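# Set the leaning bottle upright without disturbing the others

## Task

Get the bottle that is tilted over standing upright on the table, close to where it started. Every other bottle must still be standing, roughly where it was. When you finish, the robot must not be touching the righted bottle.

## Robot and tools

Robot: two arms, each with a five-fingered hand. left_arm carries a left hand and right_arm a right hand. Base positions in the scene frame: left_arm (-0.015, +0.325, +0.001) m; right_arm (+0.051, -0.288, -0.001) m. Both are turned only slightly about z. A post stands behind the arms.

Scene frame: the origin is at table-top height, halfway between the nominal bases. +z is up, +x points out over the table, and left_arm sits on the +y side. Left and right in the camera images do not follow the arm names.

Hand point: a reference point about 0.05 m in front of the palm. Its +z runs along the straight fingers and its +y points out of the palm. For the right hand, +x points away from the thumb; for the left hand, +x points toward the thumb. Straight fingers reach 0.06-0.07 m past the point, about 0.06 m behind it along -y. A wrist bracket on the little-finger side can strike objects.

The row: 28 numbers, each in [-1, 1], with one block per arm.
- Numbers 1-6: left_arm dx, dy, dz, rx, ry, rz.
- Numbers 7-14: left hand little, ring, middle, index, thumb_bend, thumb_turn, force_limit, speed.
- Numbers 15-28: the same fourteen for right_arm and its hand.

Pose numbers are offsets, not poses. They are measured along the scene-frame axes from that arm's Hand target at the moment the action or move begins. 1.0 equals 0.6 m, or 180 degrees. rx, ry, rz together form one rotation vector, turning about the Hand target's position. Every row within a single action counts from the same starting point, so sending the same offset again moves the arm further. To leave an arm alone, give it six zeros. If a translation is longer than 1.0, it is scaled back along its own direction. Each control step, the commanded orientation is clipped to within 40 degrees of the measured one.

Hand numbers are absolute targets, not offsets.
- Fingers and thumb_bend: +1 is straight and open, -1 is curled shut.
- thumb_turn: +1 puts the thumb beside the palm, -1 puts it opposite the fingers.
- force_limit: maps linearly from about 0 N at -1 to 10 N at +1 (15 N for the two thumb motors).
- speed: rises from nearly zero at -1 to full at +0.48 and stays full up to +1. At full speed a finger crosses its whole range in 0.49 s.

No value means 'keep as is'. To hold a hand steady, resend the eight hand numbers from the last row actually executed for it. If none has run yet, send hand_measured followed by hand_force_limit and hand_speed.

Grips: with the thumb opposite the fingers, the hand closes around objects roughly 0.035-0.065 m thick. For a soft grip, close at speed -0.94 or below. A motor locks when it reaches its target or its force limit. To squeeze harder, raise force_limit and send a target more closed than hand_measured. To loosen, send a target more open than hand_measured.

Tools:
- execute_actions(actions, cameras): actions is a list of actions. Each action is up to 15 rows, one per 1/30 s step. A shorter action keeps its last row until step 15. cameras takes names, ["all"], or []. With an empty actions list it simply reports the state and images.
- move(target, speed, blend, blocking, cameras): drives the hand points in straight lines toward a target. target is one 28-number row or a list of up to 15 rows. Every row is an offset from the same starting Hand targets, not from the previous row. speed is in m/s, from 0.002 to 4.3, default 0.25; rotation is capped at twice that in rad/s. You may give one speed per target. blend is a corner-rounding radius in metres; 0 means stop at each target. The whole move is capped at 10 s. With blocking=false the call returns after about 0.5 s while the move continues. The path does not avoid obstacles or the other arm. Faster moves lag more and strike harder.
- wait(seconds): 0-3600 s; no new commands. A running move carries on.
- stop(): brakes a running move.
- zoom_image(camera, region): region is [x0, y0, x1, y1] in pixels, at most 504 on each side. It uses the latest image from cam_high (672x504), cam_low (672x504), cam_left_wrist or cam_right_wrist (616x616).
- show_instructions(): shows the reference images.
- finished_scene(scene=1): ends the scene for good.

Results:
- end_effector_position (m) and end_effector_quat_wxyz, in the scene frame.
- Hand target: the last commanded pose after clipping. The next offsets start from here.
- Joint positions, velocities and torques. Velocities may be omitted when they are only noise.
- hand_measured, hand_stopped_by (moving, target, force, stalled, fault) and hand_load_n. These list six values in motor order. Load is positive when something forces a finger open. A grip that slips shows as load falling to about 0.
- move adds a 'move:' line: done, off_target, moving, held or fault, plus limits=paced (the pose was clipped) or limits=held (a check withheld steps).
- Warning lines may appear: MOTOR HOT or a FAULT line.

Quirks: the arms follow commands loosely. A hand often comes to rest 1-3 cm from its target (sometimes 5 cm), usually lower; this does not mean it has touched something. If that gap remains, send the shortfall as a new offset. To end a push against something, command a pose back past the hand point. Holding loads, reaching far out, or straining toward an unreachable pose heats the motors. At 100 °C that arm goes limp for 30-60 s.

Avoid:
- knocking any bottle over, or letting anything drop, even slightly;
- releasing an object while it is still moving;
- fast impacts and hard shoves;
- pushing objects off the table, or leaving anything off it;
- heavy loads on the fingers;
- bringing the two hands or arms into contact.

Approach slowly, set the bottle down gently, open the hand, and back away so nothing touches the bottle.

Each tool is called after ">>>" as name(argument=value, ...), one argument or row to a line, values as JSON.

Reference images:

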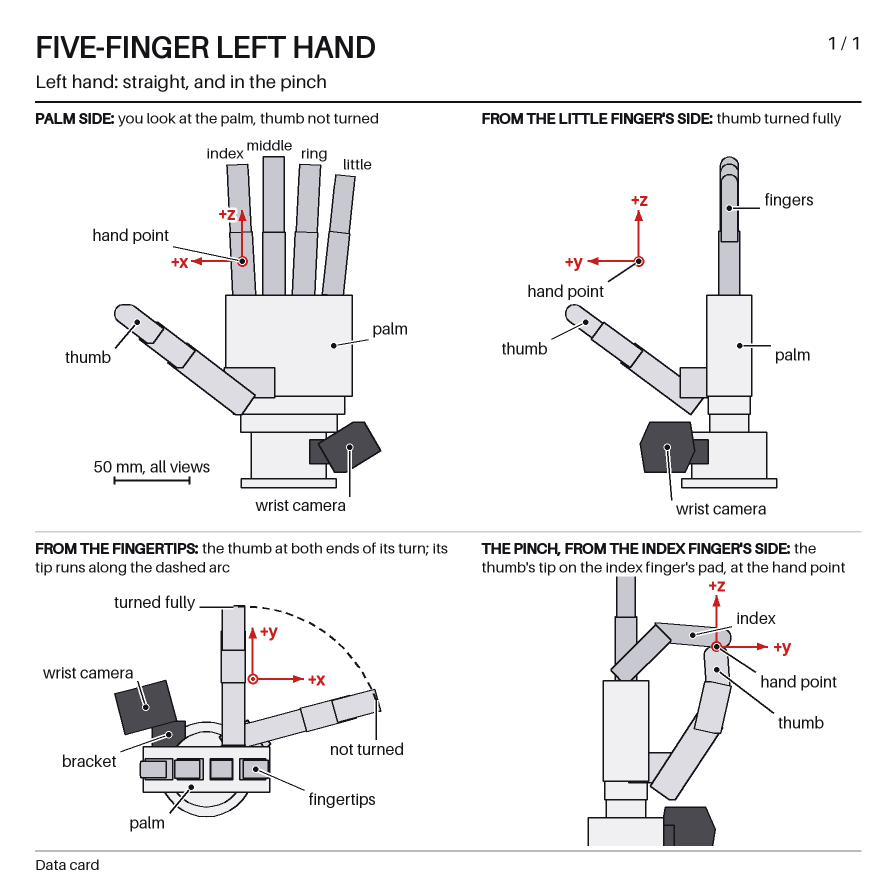

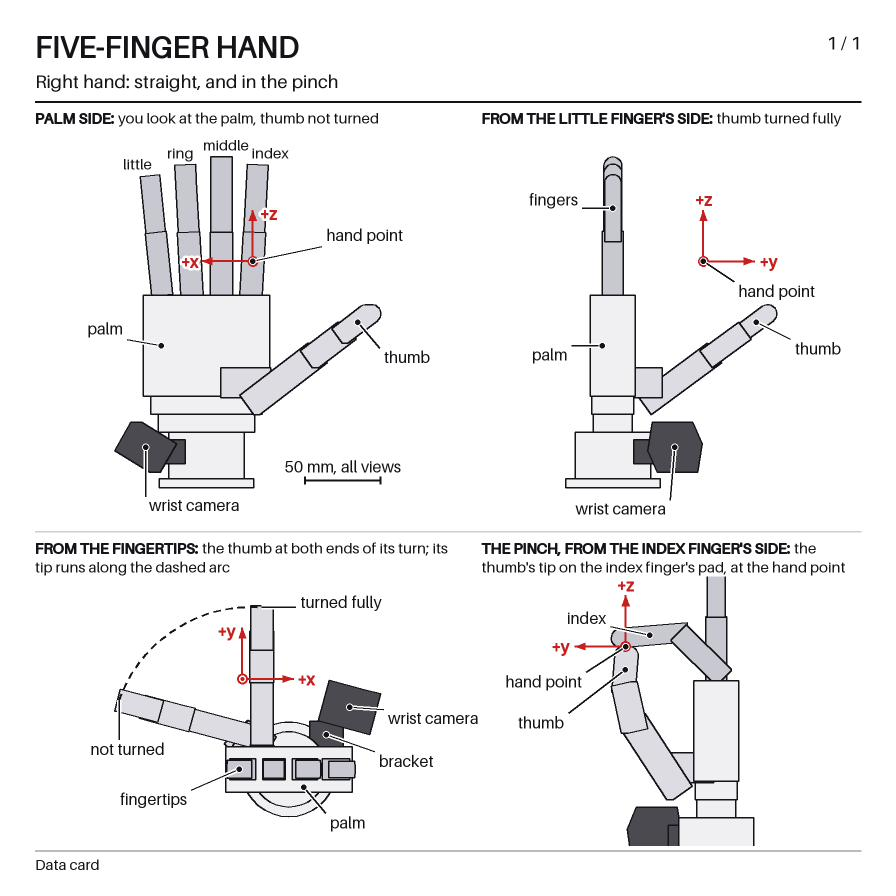

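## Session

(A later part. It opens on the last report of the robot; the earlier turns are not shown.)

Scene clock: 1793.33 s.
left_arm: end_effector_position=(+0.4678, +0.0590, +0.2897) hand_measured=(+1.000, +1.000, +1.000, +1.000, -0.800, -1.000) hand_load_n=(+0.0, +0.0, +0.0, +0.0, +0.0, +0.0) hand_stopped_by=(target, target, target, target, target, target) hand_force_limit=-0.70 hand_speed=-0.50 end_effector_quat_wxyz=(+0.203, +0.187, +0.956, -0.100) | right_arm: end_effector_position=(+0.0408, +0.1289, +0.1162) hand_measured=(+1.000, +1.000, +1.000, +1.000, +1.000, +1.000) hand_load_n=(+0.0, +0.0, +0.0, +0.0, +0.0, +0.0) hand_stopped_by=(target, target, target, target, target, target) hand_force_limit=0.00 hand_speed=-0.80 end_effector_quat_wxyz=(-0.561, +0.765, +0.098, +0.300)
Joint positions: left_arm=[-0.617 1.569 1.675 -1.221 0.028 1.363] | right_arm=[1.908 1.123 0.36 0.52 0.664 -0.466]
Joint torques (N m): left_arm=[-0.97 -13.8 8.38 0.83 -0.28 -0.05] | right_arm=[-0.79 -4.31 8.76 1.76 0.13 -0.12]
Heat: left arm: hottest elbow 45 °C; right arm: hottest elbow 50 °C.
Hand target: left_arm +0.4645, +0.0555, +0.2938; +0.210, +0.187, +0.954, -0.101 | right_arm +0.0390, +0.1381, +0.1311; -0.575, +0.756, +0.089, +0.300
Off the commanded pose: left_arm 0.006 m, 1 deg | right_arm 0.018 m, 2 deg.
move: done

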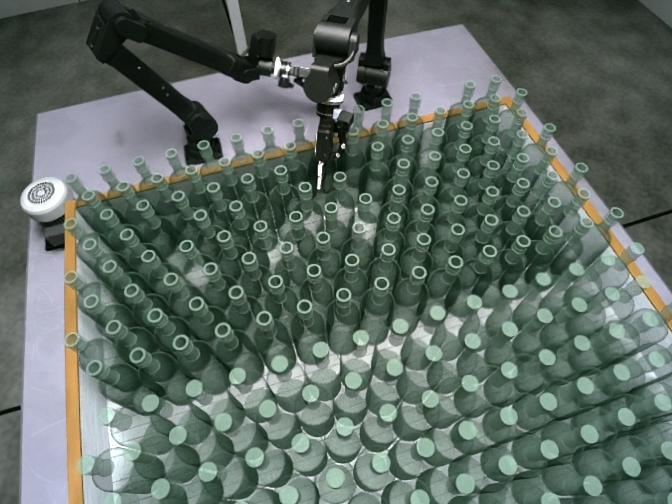

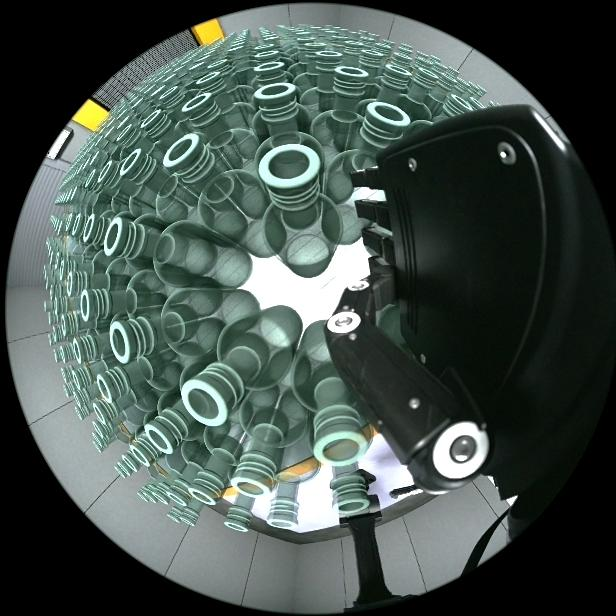

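>>> move(
  target=[
    [0.0,0.0,0.12,0,0,0,1.0,1,1,1,-0.8,-1,-0.7,-0.5,0,0,0,0,0,0,1,1,1,1,1,1,0,-0.8],
    [-0.05,0.05,0.32,0,0,0,1.0,1,1,1,-0.8,-1,-0.7,-0.5,0,0,0,0,0,0,1,1,1,1,1,1,0,-0.8],
  ],
  speed=[0.06,0.15],
  blend=0.02,
  cameras=["cam_high","cam_left_wrist"],
)

>>> zoom_image(
  camera="cam_left_wrist",
  region=[150, 130, 400, 380],
)

>>> zoom_image(
  camera="cam_high",
  region=[280, 90, 410, 220],
)

Scene clock: 1807.50 s.
left_arm: end_effector_position=(+0.4332, +0.0814, +0.4703) hand_measured=(+1.000, +1.000, +1.000, +1.000, -0.800, -1.000) hand_load_n=(+0.0, +0.0, +0.0, +0.0, +0.0, +0.0) hand_stopped_by=(target, target, target, target, target, target) hand_force_limit=-0.70 hand_speed=-0.50 end_effector_quat_wxyz=(+0.224, +0.187, +0.950, -0.109) | right_arm: end_effector_position=(+0.0408, +0.1289, +0.1162) hand_measured=(+1.000, +1.000, +1.000, +1.000, +1.000, +1.000) hand_load_n=(+0.0, +0.0, +0.0, +0.0, +0.0, -0.5) hand_stopped_by=(target, target, target, target, target, target) hand_force_limit=0.00 hand_speed=-0.80 end_effector_quat_wxyz=(-0.561, +0.765, +0.098, +0.300)
Joint positions: left_arm=[-0.618 1.606 2.219 -1.681 0.028 1.363] | right_arm=[1.908 1.123 0.36 0.52 0.664 -0.466]
Joint torques (N m): left_arm=[0.09 -12.4 10.43 0.23 -0.25 0.12] | right_arm=[-0.15 -4.07 8.9 1.65 0.13 -0.13]
Heat: left arm: hottest elbow 45 °C; right arm: hottest elbow 50 °C.
Hand target: left_arm +0.4345, +0.0856, +0.4859; +0.210, +0.187, +0.954, -0.101 | right_arm +0.0390, +0.1381, +0.1311; -0.575, +0.756, +0.089, +0.300
Off the commanded pose: left_arm 0.016 m, 2 deg | right_arm 0.018 m, 2 deg.
joint sent to its limit (left arm) — joint 4 (wrist pitch), lower limit. The joint targets are off in position and orientation.
move: off_target (left_arm)

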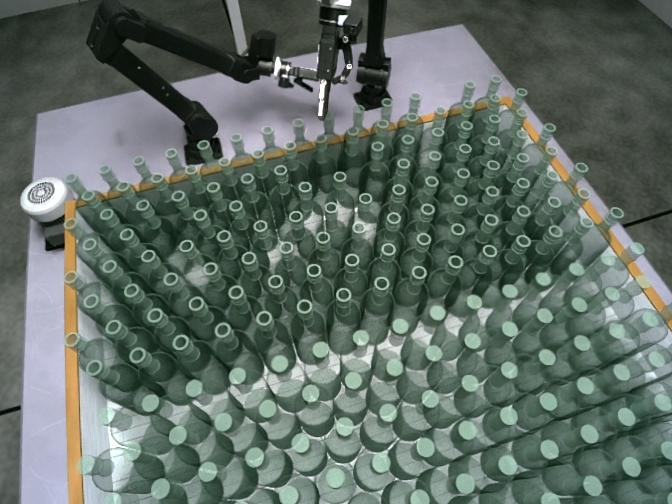

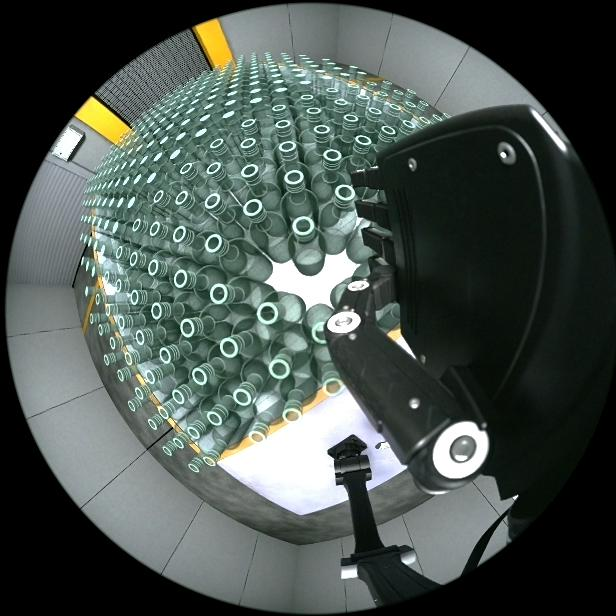

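Scaled by 2.016 from the camera's image (finer frame: 880x880).

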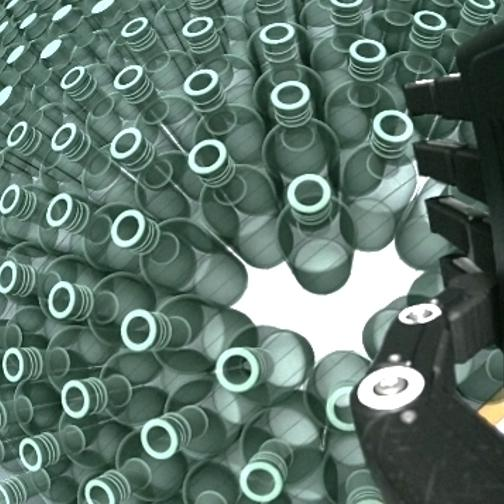

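Scaled by 3.877.

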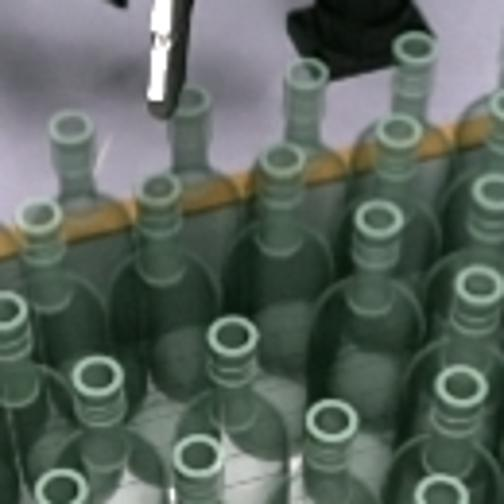

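>>> finished_scene(
)

The scene is finished: the task was done.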